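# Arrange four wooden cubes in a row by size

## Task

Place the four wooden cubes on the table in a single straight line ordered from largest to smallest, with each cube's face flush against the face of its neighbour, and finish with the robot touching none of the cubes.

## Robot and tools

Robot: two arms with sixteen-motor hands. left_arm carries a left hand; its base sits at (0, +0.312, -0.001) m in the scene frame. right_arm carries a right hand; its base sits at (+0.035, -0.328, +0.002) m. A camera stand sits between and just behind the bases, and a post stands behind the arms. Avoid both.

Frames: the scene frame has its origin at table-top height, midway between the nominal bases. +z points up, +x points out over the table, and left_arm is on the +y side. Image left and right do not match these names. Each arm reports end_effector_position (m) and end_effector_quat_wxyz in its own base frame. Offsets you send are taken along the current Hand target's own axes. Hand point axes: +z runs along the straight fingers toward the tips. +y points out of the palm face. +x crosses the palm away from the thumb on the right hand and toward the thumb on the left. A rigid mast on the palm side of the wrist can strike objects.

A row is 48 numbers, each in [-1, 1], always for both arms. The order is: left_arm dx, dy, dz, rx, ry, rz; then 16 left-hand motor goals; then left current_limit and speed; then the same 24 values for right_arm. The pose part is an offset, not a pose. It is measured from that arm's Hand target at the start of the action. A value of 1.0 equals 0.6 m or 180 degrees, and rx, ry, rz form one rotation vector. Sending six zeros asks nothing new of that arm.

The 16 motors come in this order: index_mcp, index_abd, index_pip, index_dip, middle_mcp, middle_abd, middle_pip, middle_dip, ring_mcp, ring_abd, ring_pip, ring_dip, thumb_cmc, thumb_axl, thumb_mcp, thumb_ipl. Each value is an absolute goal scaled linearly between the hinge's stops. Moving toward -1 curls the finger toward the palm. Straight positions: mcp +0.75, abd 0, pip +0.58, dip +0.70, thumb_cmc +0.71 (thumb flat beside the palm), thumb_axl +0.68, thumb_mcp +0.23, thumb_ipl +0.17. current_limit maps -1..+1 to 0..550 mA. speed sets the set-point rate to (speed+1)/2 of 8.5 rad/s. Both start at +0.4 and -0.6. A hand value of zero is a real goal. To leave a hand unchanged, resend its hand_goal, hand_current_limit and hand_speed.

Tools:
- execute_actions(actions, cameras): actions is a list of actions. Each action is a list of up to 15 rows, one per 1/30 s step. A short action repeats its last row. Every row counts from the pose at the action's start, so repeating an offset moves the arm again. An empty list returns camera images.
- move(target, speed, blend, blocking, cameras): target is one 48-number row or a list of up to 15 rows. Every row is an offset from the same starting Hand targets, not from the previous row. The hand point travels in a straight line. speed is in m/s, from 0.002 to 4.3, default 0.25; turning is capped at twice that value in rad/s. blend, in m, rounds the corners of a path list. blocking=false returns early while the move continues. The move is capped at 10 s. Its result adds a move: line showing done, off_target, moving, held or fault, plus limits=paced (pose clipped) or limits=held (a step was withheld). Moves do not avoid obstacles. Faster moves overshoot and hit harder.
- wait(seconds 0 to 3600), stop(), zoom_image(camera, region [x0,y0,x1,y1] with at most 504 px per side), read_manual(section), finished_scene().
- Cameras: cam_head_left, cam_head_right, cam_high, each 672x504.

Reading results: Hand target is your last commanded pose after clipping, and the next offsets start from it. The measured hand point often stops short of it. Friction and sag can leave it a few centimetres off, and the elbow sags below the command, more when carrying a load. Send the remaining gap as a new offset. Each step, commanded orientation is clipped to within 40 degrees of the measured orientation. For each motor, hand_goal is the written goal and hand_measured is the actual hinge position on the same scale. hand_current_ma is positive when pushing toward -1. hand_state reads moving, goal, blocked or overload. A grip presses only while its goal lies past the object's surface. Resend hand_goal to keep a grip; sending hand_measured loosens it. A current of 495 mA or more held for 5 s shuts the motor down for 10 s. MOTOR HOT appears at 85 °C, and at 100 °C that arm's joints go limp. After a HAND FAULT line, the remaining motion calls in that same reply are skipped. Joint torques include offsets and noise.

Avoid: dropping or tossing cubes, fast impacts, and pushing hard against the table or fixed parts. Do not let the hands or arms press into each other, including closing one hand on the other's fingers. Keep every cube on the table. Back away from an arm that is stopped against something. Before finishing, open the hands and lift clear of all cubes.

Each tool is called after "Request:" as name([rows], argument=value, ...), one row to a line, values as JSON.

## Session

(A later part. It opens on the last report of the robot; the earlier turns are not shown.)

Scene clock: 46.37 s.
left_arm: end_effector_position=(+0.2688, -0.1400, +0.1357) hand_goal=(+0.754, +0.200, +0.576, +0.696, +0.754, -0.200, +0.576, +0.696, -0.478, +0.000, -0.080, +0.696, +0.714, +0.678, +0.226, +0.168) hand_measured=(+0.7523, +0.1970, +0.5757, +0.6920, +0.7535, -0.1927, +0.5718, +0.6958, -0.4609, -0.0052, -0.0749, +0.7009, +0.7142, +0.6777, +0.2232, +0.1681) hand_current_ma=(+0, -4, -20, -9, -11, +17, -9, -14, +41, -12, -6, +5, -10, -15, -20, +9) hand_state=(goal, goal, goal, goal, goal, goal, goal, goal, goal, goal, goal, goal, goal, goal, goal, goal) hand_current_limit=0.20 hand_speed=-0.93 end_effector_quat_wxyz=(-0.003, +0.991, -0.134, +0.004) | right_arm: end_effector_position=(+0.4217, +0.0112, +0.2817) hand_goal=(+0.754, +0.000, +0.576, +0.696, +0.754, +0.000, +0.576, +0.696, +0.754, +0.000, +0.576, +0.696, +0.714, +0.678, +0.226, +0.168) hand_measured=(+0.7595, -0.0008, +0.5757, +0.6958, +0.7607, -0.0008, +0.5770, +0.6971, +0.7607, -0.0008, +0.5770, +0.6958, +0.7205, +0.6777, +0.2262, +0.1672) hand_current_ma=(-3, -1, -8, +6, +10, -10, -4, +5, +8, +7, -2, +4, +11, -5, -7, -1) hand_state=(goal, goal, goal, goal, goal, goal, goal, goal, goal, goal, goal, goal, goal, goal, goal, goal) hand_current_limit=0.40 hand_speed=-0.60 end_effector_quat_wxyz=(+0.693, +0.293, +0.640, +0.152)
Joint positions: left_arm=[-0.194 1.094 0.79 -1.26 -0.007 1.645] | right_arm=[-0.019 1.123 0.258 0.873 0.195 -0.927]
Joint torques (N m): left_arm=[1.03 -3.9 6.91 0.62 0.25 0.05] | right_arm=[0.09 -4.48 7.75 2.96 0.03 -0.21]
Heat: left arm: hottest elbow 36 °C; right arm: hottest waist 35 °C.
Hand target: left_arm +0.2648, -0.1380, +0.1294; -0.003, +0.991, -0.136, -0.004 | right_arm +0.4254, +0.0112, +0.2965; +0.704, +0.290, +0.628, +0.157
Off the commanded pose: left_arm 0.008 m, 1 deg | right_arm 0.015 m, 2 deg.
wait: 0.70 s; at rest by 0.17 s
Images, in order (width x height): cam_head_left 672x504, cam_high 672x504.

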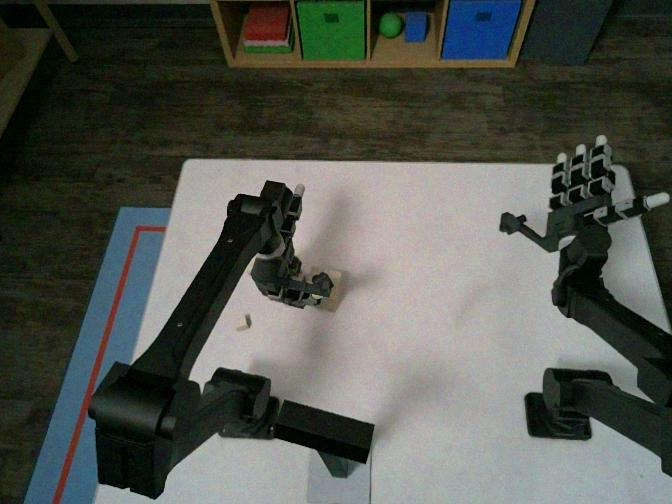

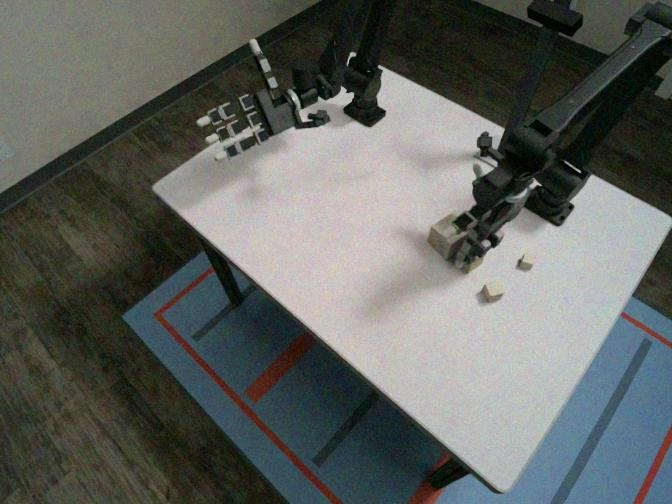

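Request:
move([
  [0, 0, 0, 0, 0, 0, 0.754, 0.35, 0.576, 0.696, 0.754, -0.2, 0.576, 0.696, -0.479, 0, -0.08, 0.696, 0.714, 0.678, 0.226, 0.168, 0.2, -0.8, 0, 0, 0, 0, 0, 0, 0.754, 0, 0.576, 0.696, 0.754, 0, 0.576, 0.696, 0.754, 0, 0.576, 0.696, 0.714, 0.678, 0.226, 0.168, 0.4, -0.6],
  [0.0167, -0.001, -0.1083, 0.0009, 0.0126, 0, 0.754, 0.35, 0.576, 0.696, 0.754, -0.2, 0.576, 0.696, -0.479, 0, -0.08, 0.696, 0.714, 0.678, 0.226, 0.168, 0.2, -0.8, 0, 0, 0, 0, 0, 0, 0.754, 0, 0.576, 0.696, 0.754, 0, 0.576, 0.696, 0.754, 0, 0.576, 0.696, 0.714, 0.678, 0.226, 0.168, 0.4, -0.6],
], speed=0.06, cameras=["all"])

Request:
zoom_image(camera="cam_high", region=[430, 210, 510, 290])

Scene clock: 48.83 s.
left_arm: end_effector_position=(+0.2644, -0.1392, +0.1741) hand_goal=(+0.754, +0.350, +0.576, +0.696, +0.754, -0.200, +0.576, +0.696, -0.478, +0.000, -0.080, +0.696, +0.714, +0.678, +0.226, +0.168) hand_measured=(+0.7511, +0.3406, +0.5718, +0.6920, +0.7535, -0.1927, +0.5718, +0.6958, -0.4609, -0.0052, -0.0749, +0.6996, +0.7142, +0.6767, +0.2232, +0.1672) hand_current_ma=(+6, -15, -17, -6, -6, +35, -19, -4, +43, +6, +3, +11, -10, -1, -13, -2) hand_state=(goal, goal, goal, goal, goal, goal, goal, goal, goal, goal, goal, goal, goal, goal, goal, goal) hand_current_limit=0.20 hand_speed=-0.80 end_effector_quat_wxyz=(-0.004, +0.991, -0.134, -0.004) | right_arm: end_effector_position=(+0.4217, +0.0112, +0.2817) hand_goal=(+0.754, +0.000, +0.576, +0.696, +0.754, +0.000, +0.576, +0.696, +0.754, +0.000, +0.576, +0.696, +0.714, +0.678, +0.226, +0.168) hand_measured=(+0.7607, +0.0007, +0.5757, +0.6958, +0.7595, -0.0008, +0.5757, +0.6958, +0.7607, -0.0008, +0.5770, +0.6958, +0.7205, +0.6777, +0.2252, +0.1681) hand_current_ma=(-4, -4, -9, +7, +12, -9, +1, +6, +10, +3, -7, +7, +8, -8, -7, +1) hand_state=(goal, goal, goal, goal, goal, goal, goal, goal, goal, goal, goal, goal, goal, goal, goal, goal) hand_current_limit=0.40 hand_speed=-0.60 end_effector_quat_wxyz=(+0.693, +0.293, +0.640, +0.152)
Joint positions: left_arm=[-0.194 1.063 0.873 -1.389 -0.007 1.645] | right_arm=[-0.019 1.123 0.258 0.873 0.195 -0.927]
Joint torques (N m): left_arm=[0.79 -4.84 11.51 -0.14 0.26 0.02] | right_arm=[0.15 -5.07 7.91 2.93 0.04 -0.18]
Heat: left arm: hottest elbow 36 °C; right arm: hottest waist 34 °C.
Hand target: left_arm +0.2750, -0.1405, +0.1943; -0.001, +0.991, -0.136, +0.016 | right_arm +0.4254, +0.0112, +0.2965; +0.704, +0.290, +0.628, +0.157
Off the commanded pose: left_arm 0.023 m, 2 deg | right_arm 0.015 m, 2 deg.
move: off_target (left_arm)

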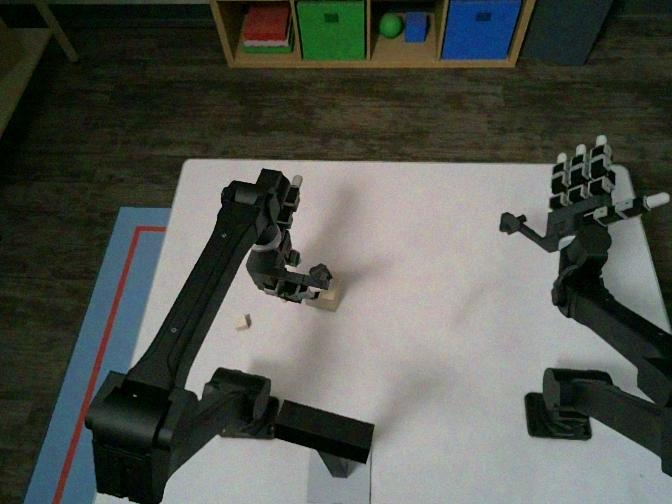

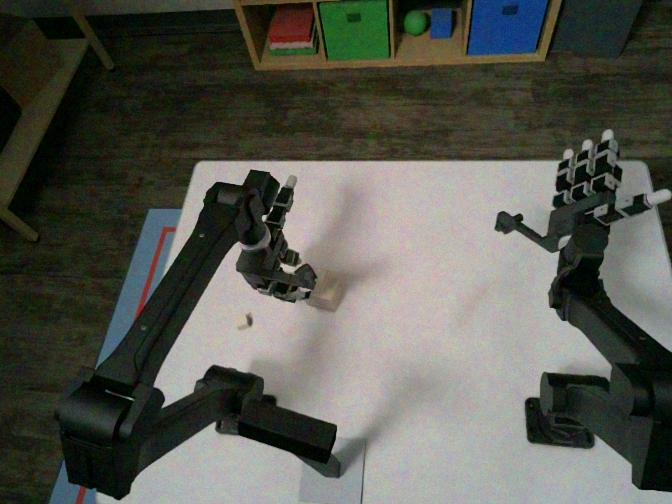

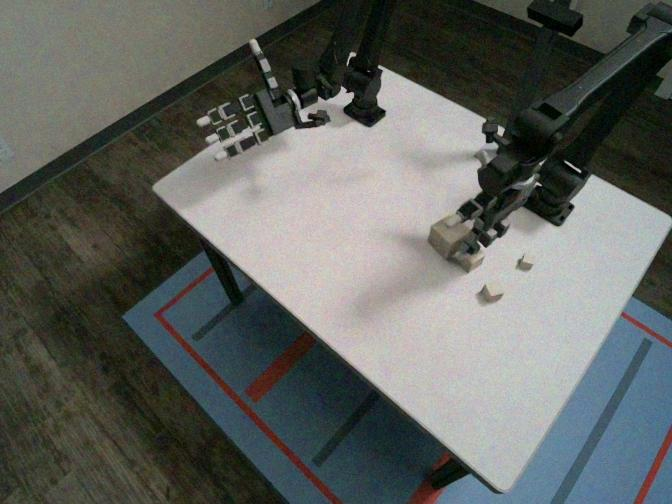

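Scaled by 6.300 from the camera's image (finer frame: 960x720).

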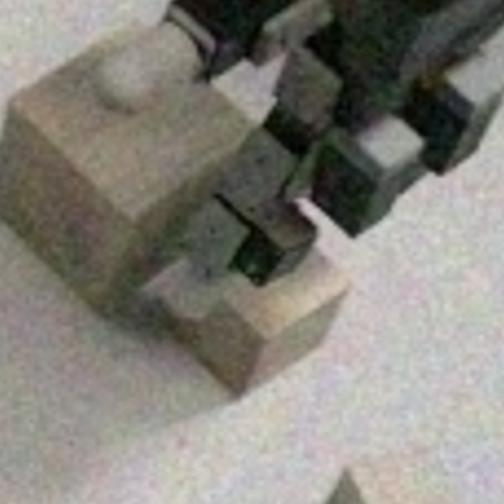

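Request:
move([
  [0.0016, -0.0003, -0.05, 0, 0, 0, 0.754, 0.35, 0.576, 0.696, 0.754, -0.2, 0.576, 0.696, -0.479, 0, -0.08, 0.696, 0.714, 0.678, 0.226, 0.168, 0.2, -0.8, 0, 0, 0, 0, 0, 0, 0.754, 0, 0.576, 0.696, 0.754, 0, 0.576, 0.696, 0.754, 0, 0.576, 0.696, 0.714, 0.678, 0.226, 0.168, 0.4, -0.6],
  [-0.0041, -0.0802, -0.0497, 0, 0, 0, 0.754, -0.07, 0.576, 0.696, 0.754, 0.07, 0.576, 0.696, -0.479, 0, -0.08, 0.696, 0.714, 0.678, 0.226, 0.168, 0.2, -0.8, 0, 0, 0, 0, 0, 0, 0.754, 0, 0.576, 0.696, 0.754, 0, 0.576, 0.696, 0.754, 0, 0.576, 0.696, 0.714, 0.678, 0.226, 0.168, 0.4, -0.6],
], speed=0.08, cameras=["all"])

Request:
zoom_image(camera="cam_high", region=[430, 210, 510, 290])

Request:
zoom_image(camera="cam_head_left", region=[250, 240, 340, 330])

Scene clock: 52.03 s.
left_arm: end_effector_position=(+0.2728, -0.0940, +0.2076) hand_goal=(+0.754, -0.070, +0.576, +0.696, +0.754, +0.070, +0.576, +0.696, -0.478, +0.000, -0.080, +0.696, +0.714, +0.678, +0.226, +0.168) hand_measured=(+0.7511, -0.0653, +0.5718, +0.6920, +0.7535, +0.0666, +0.5718, +0.6958, -0.4609, -0.0052, -0.0749, +0.7009, +0.7180, +0.6767, +0.2232, +0.1681) hand_current_ma=(-8, +8, -15, -17, -11, +5, -10, -8, +39, -2, +9, +11, -3, -6, -16, -7) hand_state=(goal, goal, goal, goal, goal, goal, goal, goal, goal, goal, goal, goal, goal, goal, goal, goal) hand_current_limit=0.20 hand_speed=-0.80 end_effector_quat_wxyz=(-0.001, +0.991, -0.133, +0.000) | right_arm: end_effector_position=(+0.4217, +0.0112, +0.2817) hand_goal=(+0.754, +0.000, +0.576, +0.696, +0.754, +0.000, +0.576, +0.696, +0.754, +0.000, +0.576, +0.696, +0.714, +0.678, +0.226, +0.168) hand_measured=(+0.7607, -0.0023, +0.5770, +0.6958, +0.7607, -0.0008, +0.5770, +0.6971, +0.7595, -0.0008, +0.5770, +0.6958, +0.7205, +0.6767, +0.2252, +0.1672) hand_current_ma=(-1, -7, -10, +5, +10, -10, +1, +6, +3, +6, -5, +6, +8, -7, -3, +0) hand_state=(goal, goal, goal, goal, goal, goal, goal, goal, goal, goal, goal, goal, goal, goal, goal, goal) hand_current_limit=0.40 hand_speed=-0.60 end_effector_quat_wxyz=(+0.693, +0.293, +0.640, +0.152)
Joint positions: left_arm=[-0.021 1.052 0.953 -1.471 -0.001 1.816] | right_arm=[-0.019 1.123 0.258 0.873 0.195 -0.927]
Joint torques (N m): left_arm=[0.91 -3.66 11.79 0.01 0.27 0.05] | right_arm=[0.56 -5.01 7.75 2.96 0.07 -0.16]
Heat: left arm: hottest elbow 36 °C; right arm: hottest waist 34 °C.
Hand target: left_arm +0.2846, -0.0933, +0.2244; -0.001, +0.991, -0.136, +0.016 | right_arm +0.4254, +0.0112, +0.2965; +0.704, +0.290, +0.628, +0.157
Off the commanded pose: left_arm 0.020 m, 2 deg | right_arm 0.015 m, 2 deg.
move: off_target (left_arm); target 2's new numbers were sent with left_arm's hand 0.020 m and 2 deg from that target

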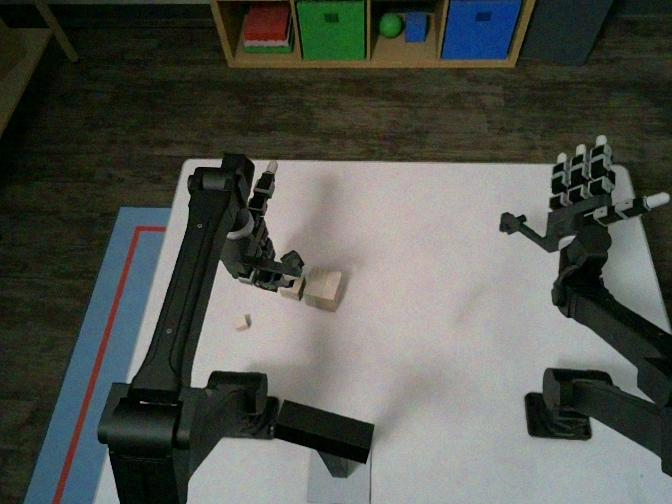

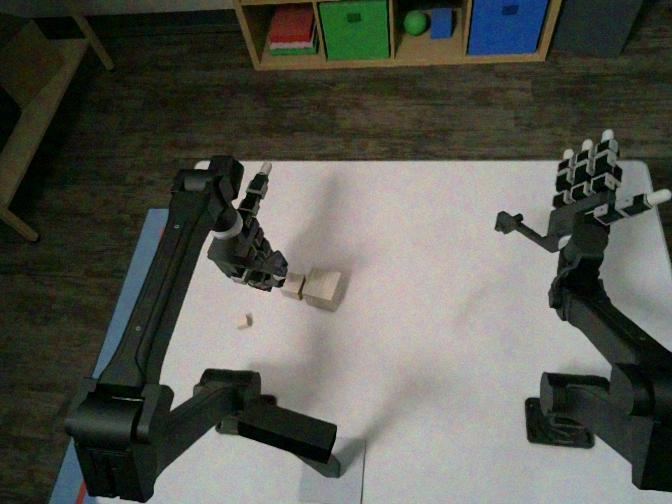

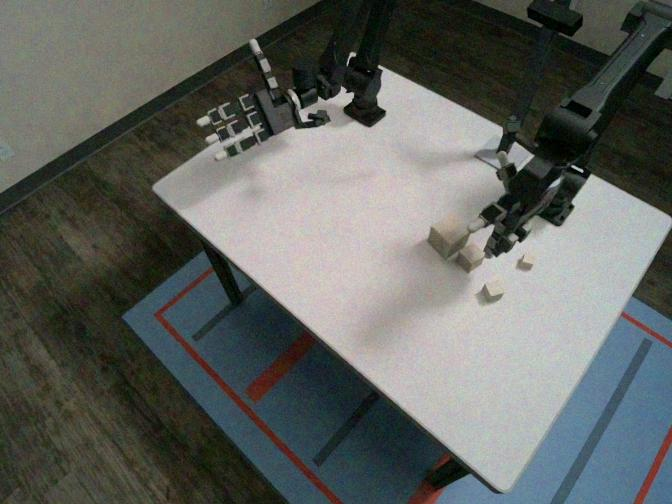

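Scaled by 6.300 from the camera's image (finer frame: 960x720).

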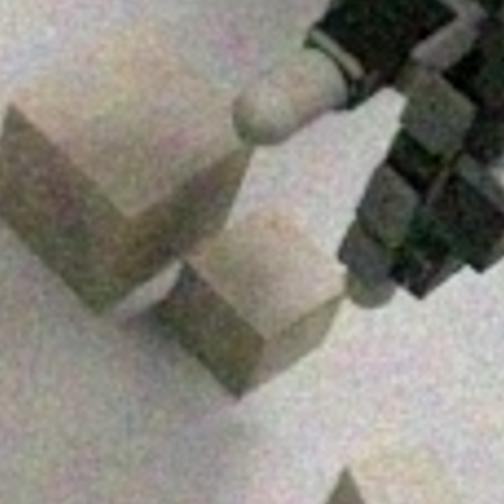

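Scaled by 5.600 from the camera's image (finer frame: 960x720).

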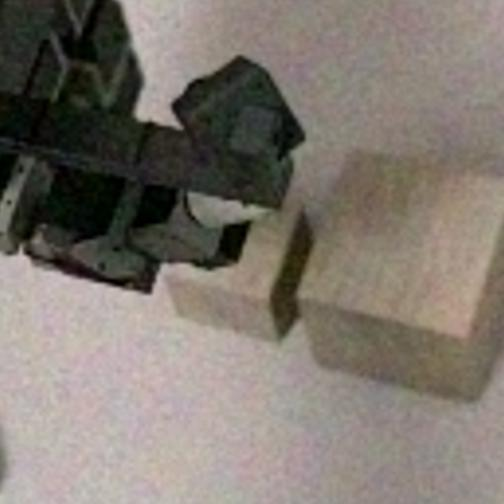

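Request:
move(target=[-0.0198, 0.0107, 0.1608, -0.0033, -0.0143, 0, 0.754, -0.07, 0.576, 0.696, 0.754, 0.07, 0.576, 0.696, -0.479, 0, -0.08, 0.696, 0.714, 0.678, 0.226, 0.168, 0.2, -0.8, 0, 0, 0, 0, 0, 0, 0.754, 0, 0.576, 0.696, 0.754, 0, 0.576, 0.696, 0.754, 0, 0.576, 0.696, 0.714, 0.678, 0.226, 0.168, 0.4, -0.6], speed=0.08, cameras=["all"])

Request:
zoom_image(camera="cam_high", region=[430, 210, 510, 290])

Request:
zoom_image(camera="cam_head_left", region=[250, 240, 340, 330])

Scene clock: 54.57 s.
left_arm: end_effector_position=(+0.2754, -0.0941, +0.1347) hand_goal=(+0.754, -0.070, +0.576, +0.696, +0.754, +0.070, +0.576, +0.696, -0.478, +0.000, -0.080, +0.696, +0.714, +0.678, +0.226, +0.168) hand_measured=(+0.7511, -0.0667, +0.5718, +0.6932, +0.7547, +0.0666, +0.5718, +0.6958, -0.4609, -0.0052, -0.0749, +0.6996, +0.7167, +0.6767, +0.2232, +0.1672) hand_current_ma=(-1, +29, -7, -13, -14, +0, +3, -8, +49, -4, +12, +11, +8, -14, -10, -7) hand_state=(goal, goal, goal, goal, goal, goal, goal, goal, goal, goal, goal, goal, goal, goal, goal, goal) hand_current_limit=0.20 hand_speed=-0.80 end_effector_quat_wxyz=(+0.000, +0.991, -0.133, -0.002) | right_arm: end_effector_position=(+0.4217, +0.0112, +0.2817) hand_goal=(+0.754, +0.000, +0.576, +0.696, +0.754, +0.000, +0.576, +0.696, +0.754, +0.000, +0.576, +0.696, +0.714, +0.678, +0.226, +0.168) hand_measured=(+0.7595, +0.0007, +0.5770, +0.6958, +0.7607, +0.0007, +0.5770, +0.6958, +0.7595, -0.0008, +0.5770, +0.6958, +0.7205, +0.6767, +0.2252, +0.1672) hand_current_ma=(-4, -6, -7, +8, +10, -8, +2, +6, +4, +4, -10, +7, +6, -4, -5, +0) hand_state=(goal, goal, goal, goal, goal, goal, goal, goal, goal, goal, goal, goal, goal, goal, goal, goal) hand_current_limit=0.40 hand_speed=-0.60 end_effector_quat_wxyz=(+0.693, +0.293, +0.640, +0.152)
Joint positions: left_arm=[-0.021 1.108 0.795 -1.263 -0.001 1.816] | right_arm=[-0.019 1.123 0.258 0.873 0.195 -0.927]
Joint torques (N m): left_arm=[-0.03 -3.66 7.12 1.02 0.22 -0.08] | right_arm=[0.15 -5.36 7.77 2.95 0.03 -0.18]
Heat: left arm: hottest elbow 36 °C; right arm: hottest waist 34 °C.
Hand target: left_arm +0.2745, -0.0965, +0.1275; +0.001, +0.991, -0.136, -0.007 | right_arm +0.4254, +0.0112, +0.2965; +0.704, +0.290, +0.628, +0.157
Off the commanded pose: left_arm 0.008 m, 1 deg | right_arm 0.015 m, 2 deg.
move: done

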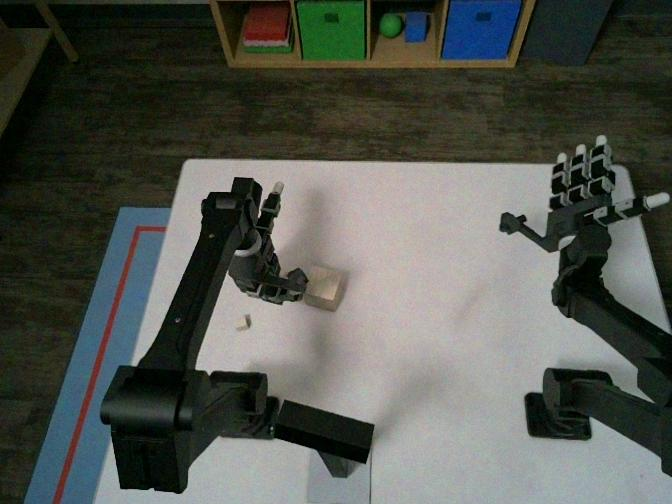

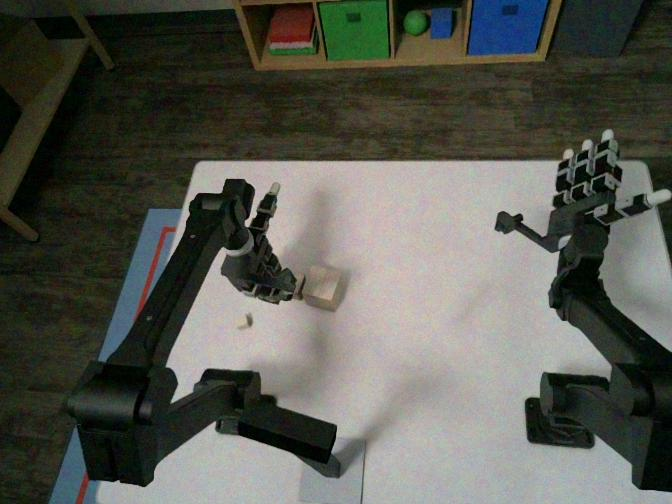

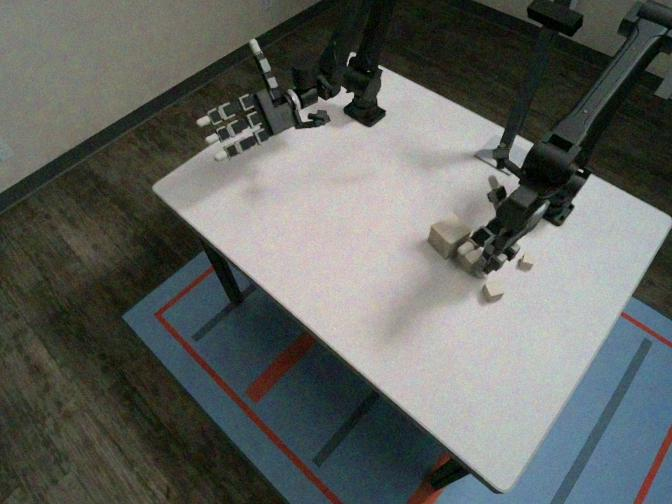

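Scaled by 6.300 from the camera's image (finer frame: 960x720).

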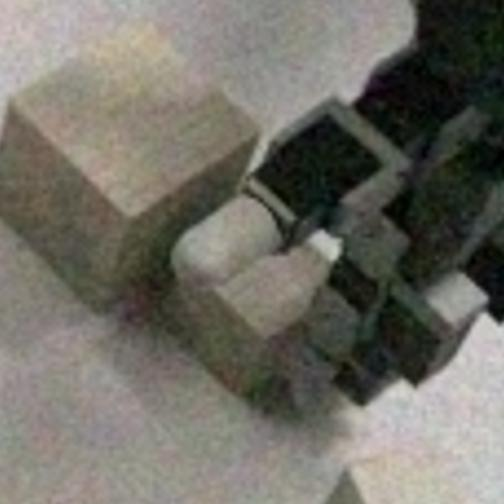

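Scaled by 5.600 from the camera's image (finer frame: 960x720).

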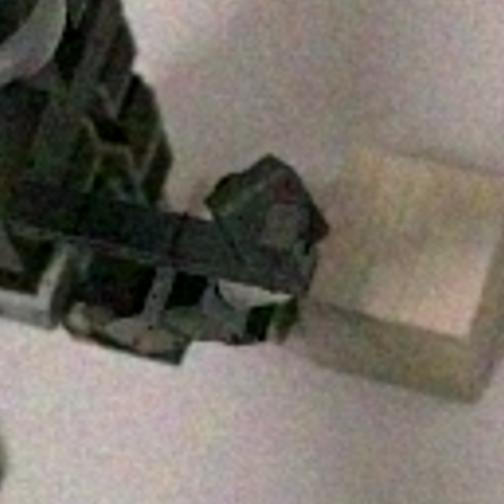

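Request:
move(target=[0.0151, -0.001, 0.0, 0, 0, 0, 0.754, -0.07, 0.576, 0.696, 0.754, 0.07, 0.576, 0.696, -0.479, 0, -0.08, 0.696, 0.714, 0.678, 0.226, 0.168, 0.2, -0.8, 0, 0, 0, 0, 0, 0, 0.754, 0, 0.576, 0.696, 0.754, 0, 0.576, 0.696, 0.754, 0, 0.576, 0.696, 0.714, 0.678, 0.226, 0.168, 0.4, -0.6], speed=0.05, cameras=["all"])

Request:
zoom_image(camera="cam_high", region=[450, 230, 510, 290])

Scene clock: 55.37 s.
left_arm: end_effector_position=(+0.2769, -0.0957, +0.1276) hand_goal=(+0.754, -0.070, +0.576, +0.696, +0.754, +0.070, +0.576, +0.696, -0.478, +0.000, -0.080, +0.696, +0.714, +0.678, +0.226, +0.168) hand_measured=(+0.7511, -0.0653, +0.5718, +0.6920, +0.7535, +0.0666, +0.5718, +0.6958, -0.4609, -0.0052, -0.0749, +0.7009, +0.7167, +0.6767, +0.2232, +0.1681) hand_current_ma=(-3, +19, -17, -22, -12, -5, -7, -6, +53, -15, +8, +5, -16, -19, -16, +3) hand_state=(goal, goal, goal, goal, goal, goal, goal, goal, goal, goal, goal, goal, goal, goal, goal, goal) hand_current_limit=0.20 hand_speed=-0.80 end_effector_quat_wxyz=(+0.001, +0.991, -0.136, -0.012) | right_arm: end_effector_position=(+0.4217, +0.0112, +0.2817) hand_goal=(+0.754, +0.000, +0.576, +0.696, +0.754, +0.000, +0.576, +0.696, +0.754, +0.000, +0.576, +0.696, +0.714, +0.678, +0.226, +0.168) hand_measured=(+0.7595, -0.0008, +0.5770, +0.6958, +0.7607, -0.0008, +0.5770, +0.6958, +0.7595, -0.0008, +0.5770, +0.6958, +0.7205, +0.6777, +0.2262, +0.1672) hand_current_ma=(-5, -4, -10, +4, +11, -8, +4, +5, +2, +7, -5, +5, +7, -12, -6, +0) hand_state=(goal, goal, goal, goal, goal, goal, goal, goal, goal, goal, goal, goal, goal, goal, goal, goal) hand_current_limit=0.40 hand_speed=-0.60 end_effector_quat_wxyz=(+0.693, +0.293, +0.640, +0.152)
Joint positions: left_arm=[-0.027 1.135 0.795 -1.254 -0.001 1.816] | right_arm=[-0.019 1.123 0.258 0.873 0.195 -0.927]
Joint torques (N m): left_arm=[-0.09 -4.13 8.42 0.92 0.25 -0.13] | right_arm=[0.56 -4.78 7.88 2.91 0.08 -0.19]
Heat: left arm: hottest elbow 36 °C; right arm: hottest waist 34 °C.
Hand target: left_arm +0.2834, -0.0984, +0.1273; +0.001, +0.991, -0.136, -0.007 | right_arm +0.4254, +0.0112, +0.2965; +0.704, +0.290, +0.628, +0.157
Off the commanded pose: left_arm 0.007 m, 1 deg | right_arm 0.015 m, 2 deg.
move: done

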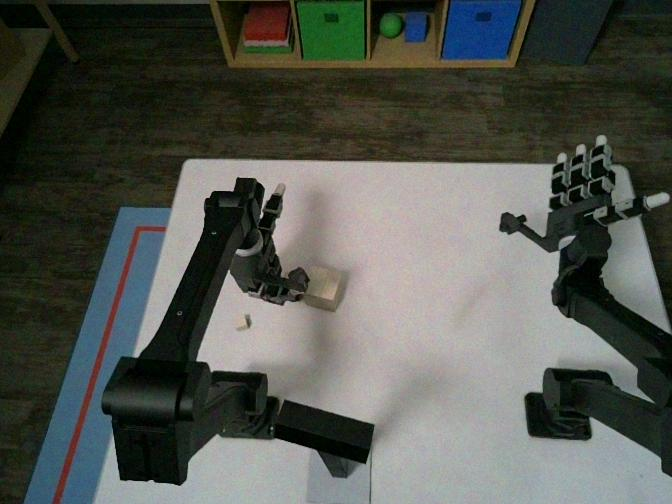

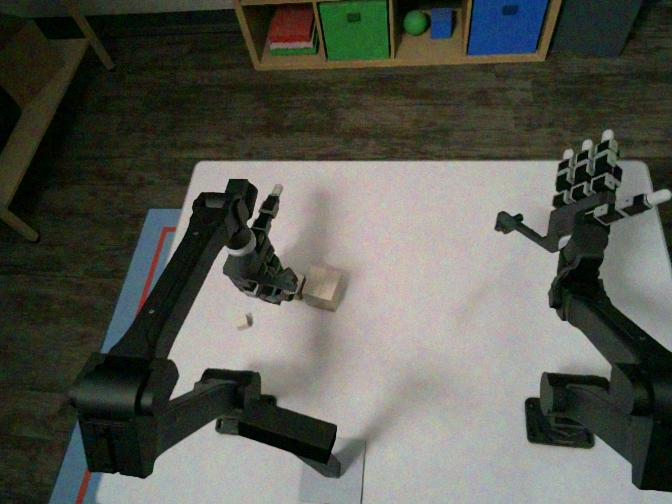

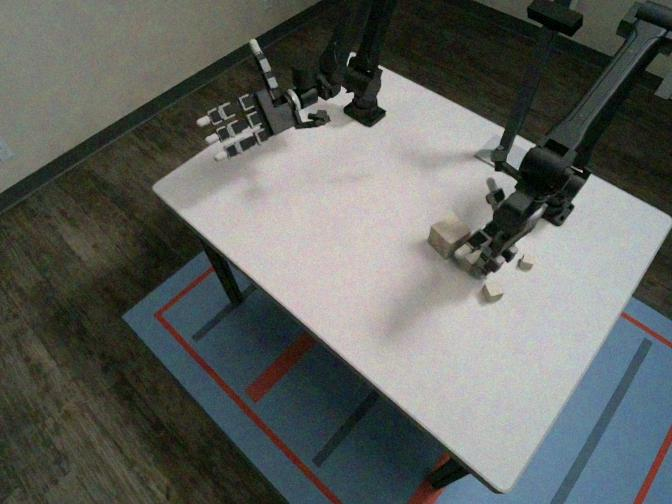

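Scaled by 8.400 from the camera's image (finer frame: 960x720).

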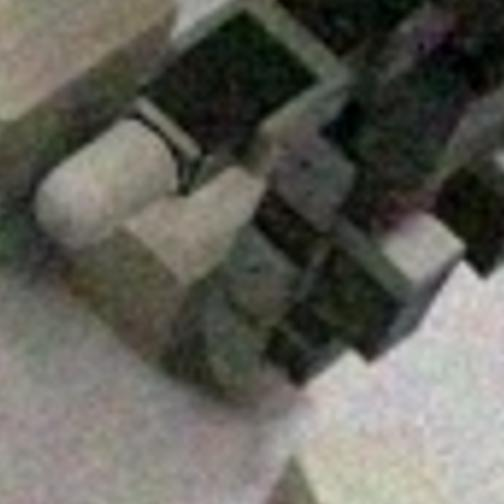

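Request:
move(target=[0.0103, -0.0035, -0.0163, 0, 0, 0, 0.754, -0.07, 0.576, 0.696, 0.754, 0.07, 0.576, 0.696, -0.479, 0, -0.08, 0.696, 0.714, 0.678, 0.226, 0.168, 0.2, -0.8, 0, 0, 0, 0, 0, 0, 0.754, 0, 0.576, 0.696, 0.754, 0, 0.576, 0.696, 0.754, 0, 0.576, 0.696, 0.714, 0.678, 0.226, 0.168, 0.4, -0.6], speed=0.05, cameras=["cam_high"])

Request:
zoom_image(camera="cam_high", region=[450, 230, 510, 290])

Scene clock: 56.20 s.
left_arm: end_effector_position=(+0.2769, -0.0957, +0.1261) hand_goal=(+0.754, -0.070, +0.576, +0.696, +0.754, +0.070, +0.576, +0.696, -0.478, +0.000, -0.080, +0.696, +0.714, +0.678, +0.226, +0.168) hand_measured=(+0.7511, -0.0653, +0.5718, +0.6920, +0.7535, +0.0666, +0.5718, +0.6958, -0.4609, -0.0052, -0.0749, +0.7009, +0.7167, +0.6767, +0.2232, +0.1681) hand_current_ma=(+18, +13, -15, -20, -12, +2, -8, +0, +37, -1, +7, +7, -4, -5, -14, -8) hand_state=(goal, goal, goal, goal, goal, goal, goal, goal, goal, goal, goal, goal, goal, goal, goal, goal) hand_current_limit=0.20 hand_speed=-0.80 end_effector_quat_wxyz=(+0.001, +0.991, -0.136, -0.014) | right_arm: end_effector_position=(+0.4217, +0.0112, +0.2817) hand_goal=(+0.754, +0.000, +0.576, +0.696, +0.754, +0.000, +0.576, +0.696, +0.754, +0.000, +0.576, +0.696, +0.714, +0.678, +0.226, +0.168) hand_measured=(+0.7607, -0.0008, +0.5770, +0.6945, +0.7607, -0.0008, +0.5770, +0.6958, +0.7595, -0.0023, +0.5770, +0.6958, +0.7205, +0.6777, +0.2262, +0.1681) hand_current_ma=(-4, -6, -6, +4, +9, -7, +0, +6, +6, +4, -9, +2, +9, -7, -5, +1) hand_state=(goal, goal, goal, goal, goal, goal, goal, goal, goal, goal, goal, goal, goal, goal, goal, goal) hand_current_limit=0.40 hand_speed=-0.60 end_effector_quat_wxyz=(+0.693, +0.293, +0.640, +0.152)
Joint positions: left_arm=[-0.027 1.141 0.795 -1.254 -0.001 1.816] | right_arm=[-0.019 1.123 0.258 0.873 0.195 -0.927]
Joint torques (N m): left_arm=[0.09 -3.72 10.88 -0.17 0.24 -0.12] | right_arm=[1.2 -5.01 7.64 2.84 0.05 -0.17]
Heat: left arm: hottest elbow 36 °C; right arm: hottest waist 34 °C.
Hand target: left_arm +0.2901, -0.0981, +0.1370; +0.001, +0.991, -0.136, -0.007 | right_arm +0.4254, +0.0112, +0.2965; +0.704, +0.290, +0.628, +0.157
Off the commanded pose: left_arm 0.017 m, 1 deg | right_arm 0.015 m, 2 deg.
move: off_target (left_arm)

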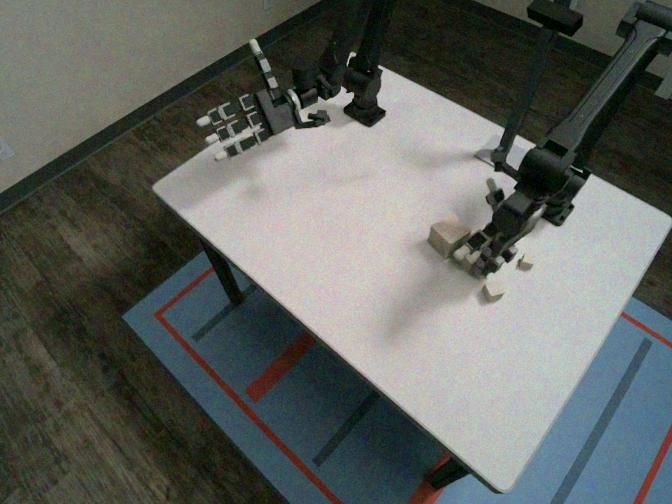

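Scaled by 8.400 from the camera's image (finer frame: 960x720).

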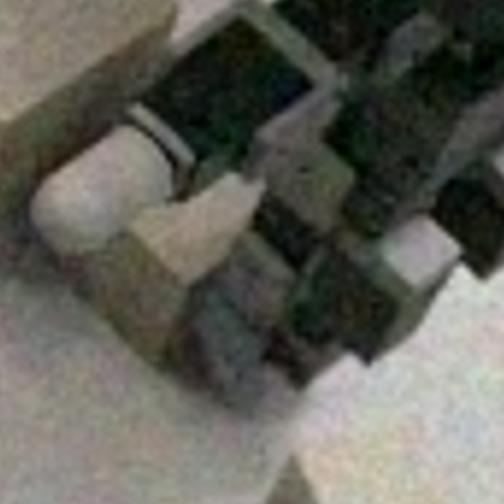

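Request:
move(target=[0.0133, -0.001, -0.01, 0, 0, 0, 0.754, -0.07, 0.576, 0.696, 0.754, 0.07, 0.576, 0.696, -0.479, 0, -0.08, 0.696, 0.714, 0.678, 0.226, 0.168, 0.2, -0.8, 0, 0, 0, 0, 0, 0, 0.754, 0, 0.576, 0.696, 0.754, 0, 0.576, 0.696, 0.754, 0, 0.576, 0.696, 0.714, 0.678, 0.226, 0.168, 0.4, -0.6], speed=0.05, cameras=["cam_high"])

Request:
zoom_image(camera="cam_high", region=[450, 230, 510, 290])

Scene clock: 56.93 s.
left_arm: end_effector_position=(+0.2845, -0.0965, +0.1315) hand_goal=(+0.754, -0.070, +0.576, +0.696, +0.754, +0.070, +0.576, +0.696, -0.478, +0.000, -0.080, +0.696, +0.714, +0.678, +0.226, +0.168) hand_measured=(+0.7511, -0.0667, +0.5718, +0.6932, +0.7535, +0.0666, +0.5718, +0.6958, -0.4609, -0.0052, -0.0749, +0.7009, +0.7167, +0.6777, +0.2232, +0.1681) hand_current_ma=(-14, +24, -23, -12, -6, +1, -1, -27, +41, -4, +13, -2, -5, -15, -2, -8) hand_state=(goal, goal, goal, goal, goal, goal, goal, goal, goal, goal, goal, goal, goal, goal, goal, goal) hand_current_limit=0.20 hand_speed=-0.80 end_effector_quat_wxyz=(+0.001, +0.991, -0.137, -0.014) | right_arm: end_effector_position=(+0.4217, +0.0112, +0.2817) hand_goal=(+0.754, +0.000, +0.576, +0.696, +0.754, +0.000, +0.576, +0.696, +0.754, +0.000, +0.576, +0.696, +0.714, +0.678, +0.226, +0.168) hand_measured=(+0.7607, -0.0008, +0.5757, +0.6958, +0.7607, +0.0007, +0.5770, +0.6958, +0.7607, -0.0023, +0.5757, +0.6971, +0.7192, +0.6767, +0.2262, +0.1681) hand_current_ma=(+0, -4, -7, +5, +13, -9, +1, +2, +2, +3, -4, +3, +15, -7, -7, +0) hand_state=(goal, goal, goal, goal, goal, goal, goal, goal, goal, goal, goal, goal, goal, goal, goal, goal) hand_current_limit=0.40 hand_speed=-0.60 end_effector_quat_wxyz=(+0.693, +0.293, +0.640, +0.152)
Joint positions: left_arm=[-0.029 1.158 0.823 -1.264 -0.001 1.816] | right_arm=[-0.019 1.123 0.258 0.873 0.195 -0.927]
Joint torques (N m): left_arm=[-0.26 -4.01 11.03 -0.2 0.25 -0.15] | right_arm=[1.14 -5.36 7.79 2.93 0.08 -0.14]
Heat: left arm: hottest elbow 36 °C; right arm: hottest waist 34 °C.
Hand target: left_arm +0.2979, -0.0997, +0.1429; +0.001, +0.991, -0.136, -0.007 | right_arm +0.4254, +0.0112, +0.2965; +0.704, +0.290, +0.628, +0.157
Off the commanded pose: left_arm 0.018 m, 1 deg | right_arm 0.015 m, 2 deg.
move: off_target (left_arm)

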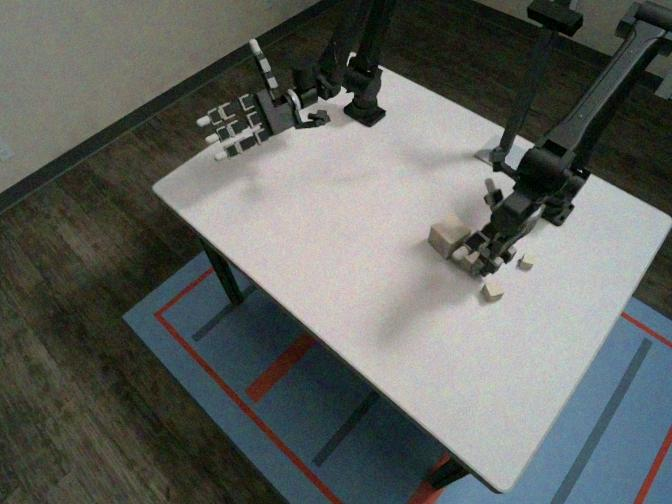

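Scaled by 8.400 from the camera's image (finer frame: 960x720).

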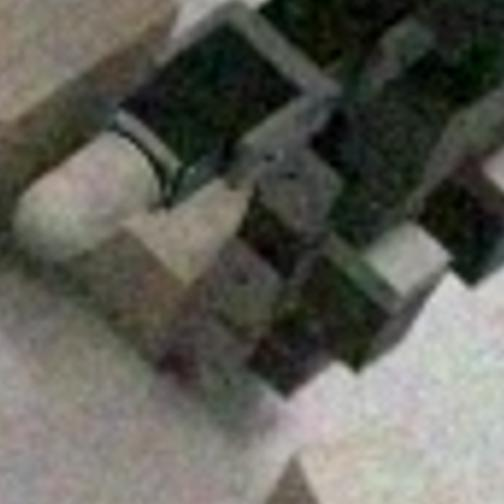

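Request:
move(target=[0.0095, 0.0458, 0, 0, 0, 0, 0.754, -0.07, 0.576, 0.696, 0.754, 0.07, 0.576, 0.696, -0.479, 0, -0.08, 0.696, 0.714, 0.678, 0.226, 0.168, 0.2, -0.8, 0, 0, 0, 0, 0, 0, 0.754, 0, 0.576, 0.696, 0.754, 0, 0.576, 0.696, 0.754, 0, 0.576, 0.696, 0.714, 0.678, 0.226, 0.168, 0.4, -0.6], speed=0.03, cameras=["cam_high", "cam_head_left"])

Request:
zoom_image(camera="cam_high", region=[440, 230, 500, 290])

Request:
zoom_image(camera="cam_head_left", region=[260, 250, 340, 320])

Scene clock: 58.77 s.
left_arm: end_effector_position=(+0.2824, -0.1231, +0.1314) hand_goal=(+0.754, -0.070, +0.576, +0.696, +0.754, +0.070, +0.576, +0.696, -0.478, +0.000, -0.080, +0.696, +0.714, +0.678, +0.226, +0.168) hand_measured=(+0.7559, -0.0667, +0.5795, +0.6971, +0.7571, +0.0666, +0.5808, +0.6996, -0.4609, -0.0052, -0.0749, +0.7009, +0.7167, +0.6767, +0.2232, +0.1681) hand_current_ma=(+11, +15, +6, +6, +9, +4, +1, -4, +59, -1, +12, +0, +15, -13, -17, -13) hand_state=(goal, goal, goal, goal, goal, goal, goal, goal, goal, goal, goal, goal, goal, goal, goal, goal) hand_current_limit=0.20 hand_speed=-0.80 end_effector_quat_wxyz=(+0.000, +0.990, -0.137, -0.014) | right_arm: end_effector_position=(+0.4217, +0.0112, +0.2817) hand_goal=(+0.754, +0.000, +0.576, +0.696, +0.754, +0.000, +0.576, +0.696, +0.754, +0.000, +0.576, +0.696, +0.714, +0.678, +0.226, +0.168) hand_measured=(+0.7607, -0.0008, +0.5757, +0.6958, +0.7607, -0.0008, +0.5770, +0.6971, +0.7607, -0.0008, +0.5770, +0.6958, +0.7205, +0.6777, +0.2262, +0.1681) hand_current_ma=(-3, -5, -11, +5, +16, -10, -2, +6, +6, +3, -9, +5, +13, -10, -7, -1) hand_state=(goal, goal, goal, goal, goal, goal, goal, goal, goal, goal, goal, goal, goal, goal, goal, goal) hand_current_limit=0.40 hand_speed=-0.60 end_effector_quat_wxyz=(+0.693, +0.293, +0.640, +0.152)
Joint positions: left_arm=[-0.122 1.158 0.823 -1.264 -0.001 1.724] | right_arm=[-0.019 1.123 0.258 0.873 0.195 -0.927]
Joint torques (N m): left_arm=[-0.26 -3.96 11.15 -0.21 0.27 -0.17] | right_arm=[0.5 -5.07 7.72 2.91 0.06 -0.21]
Heat: left arm: hottest elbow 36 °C; right arm: hottest elbow 35 °C.
Hand target: left_arm +0.2961, -0.1276, +0.1430; +0.001, +0.991, -0.136, -0.007 | right_arm +0.4254, +0.0112, +0.2965; +0.704, +0.290, +0.628, +0.157
Off the commanded pose: left_arm 0.018 m, 1 deg | right_arm 0.015 m, 2 deg.
move: off_target (left_arm)
Images, in order (width x height): cam_head_left 672x504, cam_high 672x504.

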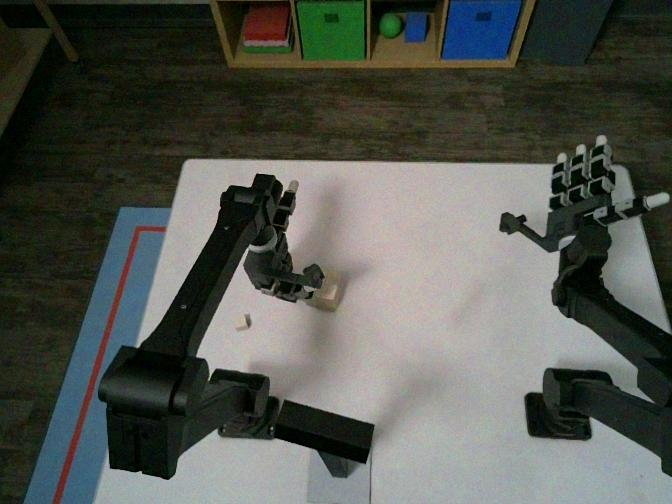

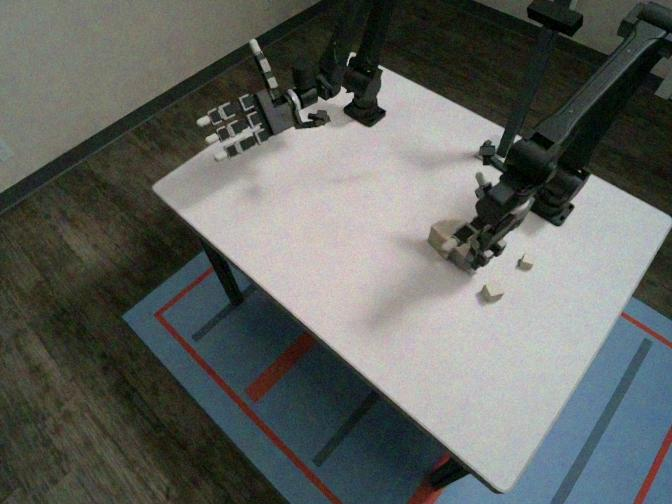

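Scaled by 8.400 from the camera's image (finer frame: 960x720).

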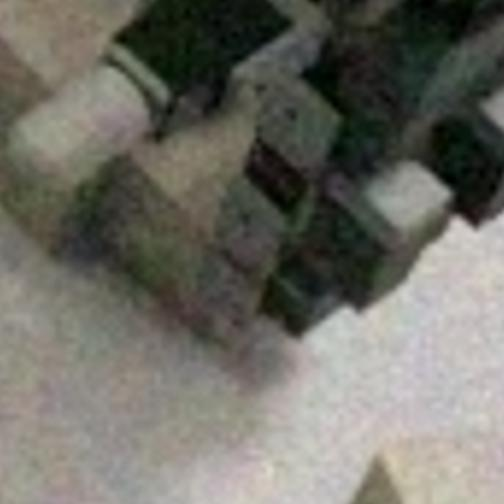

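Scaled by 6.300 from the camera's image (finer frame: 960x720).

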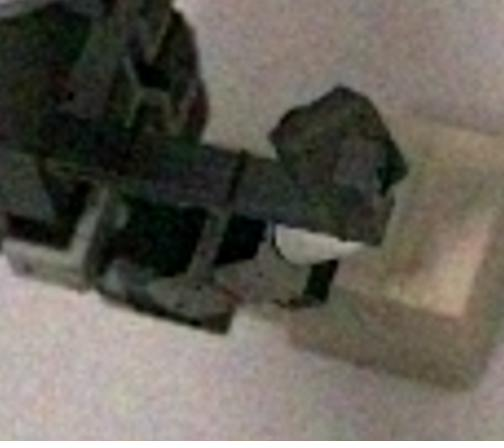

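Request:
move(target=[0.001, 0.0117, 0, 0, 0, 0, 0.754, -0.07, 0.576, 0.696, 0.754, 0.07, 0.576, 0.696, -0.479, 0, -0.08, 0.696, 0.714, 0.678, 0.226, 0.168, 0.2, -0.8, 0, 0, 0, 0, 0, 0, 0.754, 0, 0.576, 0.696, 0.754, 0, 0.576, 0.696, 0.754, 0, 0.576, 0.696, 0.714, 0.678, 0.226, 0.168, 0.4, -0.6], speed=0.03, cameras=["cam_high", "cam_head_left"])

Request:
zoom_image(camera="cam_high", region=[430, 220, 490, 280])

Request:
zoom_image(camera="cam_head_left", region=[280, 260, 340, 320])

Scene clock: 59.67 s.
left_arm: end_effector_position=(+0.2822, -0.1281, +0.1311) hand_goal=(+0.754, -0.070, +0.576, +0.696, +0.754, +0.070, +0.576, +0.696, -0.478, +0.000, -0.080, +0.696, +0.714, +0.678, +0.226, +0.168) hand_measured=(+0.7607, -0.0667, +0.5808, +0.6971, +0.7631, +0.0666, +0.5808, +0.7009, -0.4609, -0.0052, -0.0749, +0.6996, +0.7167, +0.6777, +0.2232, +0.1681) hand_current_ma=(+27, +2, -2, +8, +26, +18, +8, +20, +48, -1, -1, -2, -5, -5, -15, -2) hand_state=(goal, goal, goal, goal, goal, goal, goal, goal, goal, goal, goal, goal, goal, goal, goal, goal) hand_current_limit=0.20 hand_speed=-0.80 end_effector_quat_wxyz=(-0.001, +0.991, -0.134, -0.014) | right_arm: end_effector_position=(+0.4217, +0.0112, +0.2817) hand_goal=(+0.754, +0.000, +0.576, +0.696, +0.754, +0.000, +0.576, +0.696, +0.754, +0.000, +0.576, +0.696, +0.714, +0.678, +0.226, +0.168) hand_measured=(+0.7619, -0.0008, +0.5757, +0.6958, +0.7607, -0.0008, +0.5770, +0.6958, +0.7607, -0.0008, +0.5770, +0.6958, +0.7205, +0.6777, +0.2262, +0.1672) hand_current_ma=(-6, -8, -9, +5, +8, -7, +4, +6, +7, +6, -5, +6, +7, -8, -7, +0) hand_state=(goal, goal, goal, goal, goal, goal, goal, goal, goal, goal, goal, goal, goal, goal, goal, goal) hand_current_limit=0.40 hand_speed=-0.60 end_effector_quat_wxyz=(+0.693, +0.293, +0.640, +0.152)
Joint positions: left_arm=[-0.141 1.158 0.823 -1.264 -0.002 1.7] | right_arm=[-0.019 1.123 0.258 0.873 0.195 -0.927]
Joint torques (N m): left_arm=[-0.38 -4.01 11.1 -0.23 0.35 -0.16] | right_arm=[0.44 -5.6 7.68 2.91 0.08 -0.19]
Heat: left arm: hottest elbow 36 °C; right arm: hottest elbow 35 °C.
Hand target: left_arm +0.2948, -0.1346, +0.1430; +0.001, +0.991, -0.136, -0.007 | right_arm +0.4254, +0.0112, +0.2965; +0.704, +0.290, +0.628, +0.157
Off the commanded pose: left_arm 0.019 m, 1 deg | right_arm 0.015 m, 2 deg.
move: off_target (left_arm)
Images, in order (width x height): cam_head_left 672x504, cam_high 672x504.

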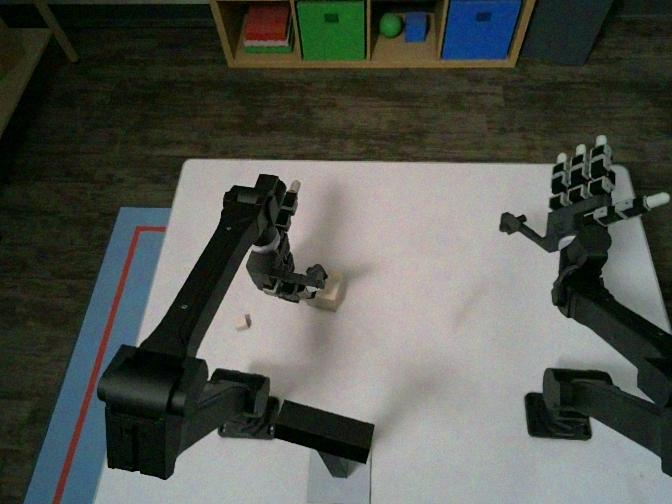

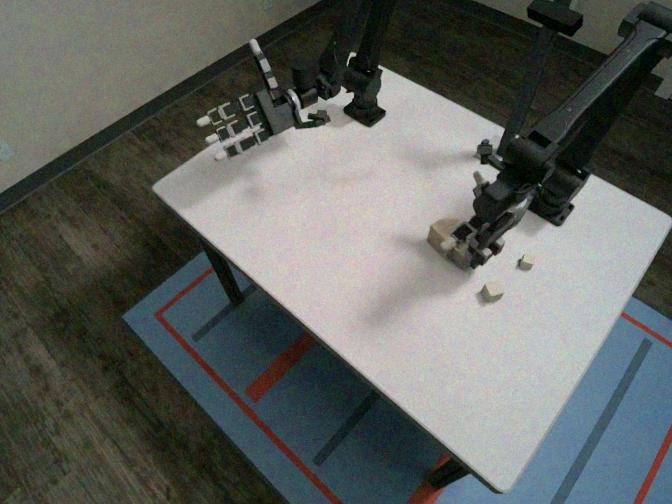

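Scaled by 8.400 from the camera's image (finer frame: 960x720).

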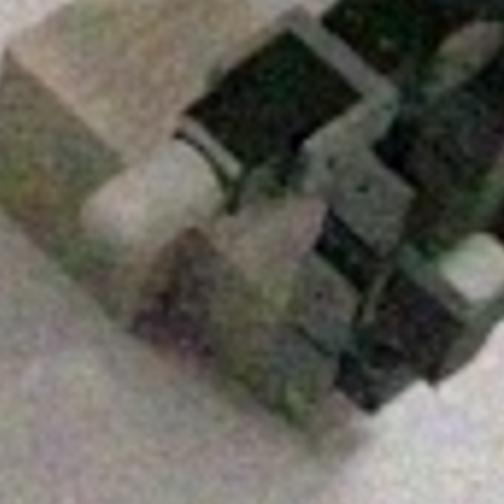

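Scaled by 8.400 from the camera's image (finer frame: 960x720).

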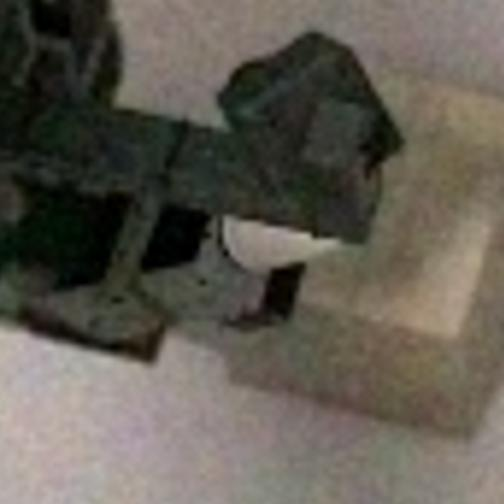

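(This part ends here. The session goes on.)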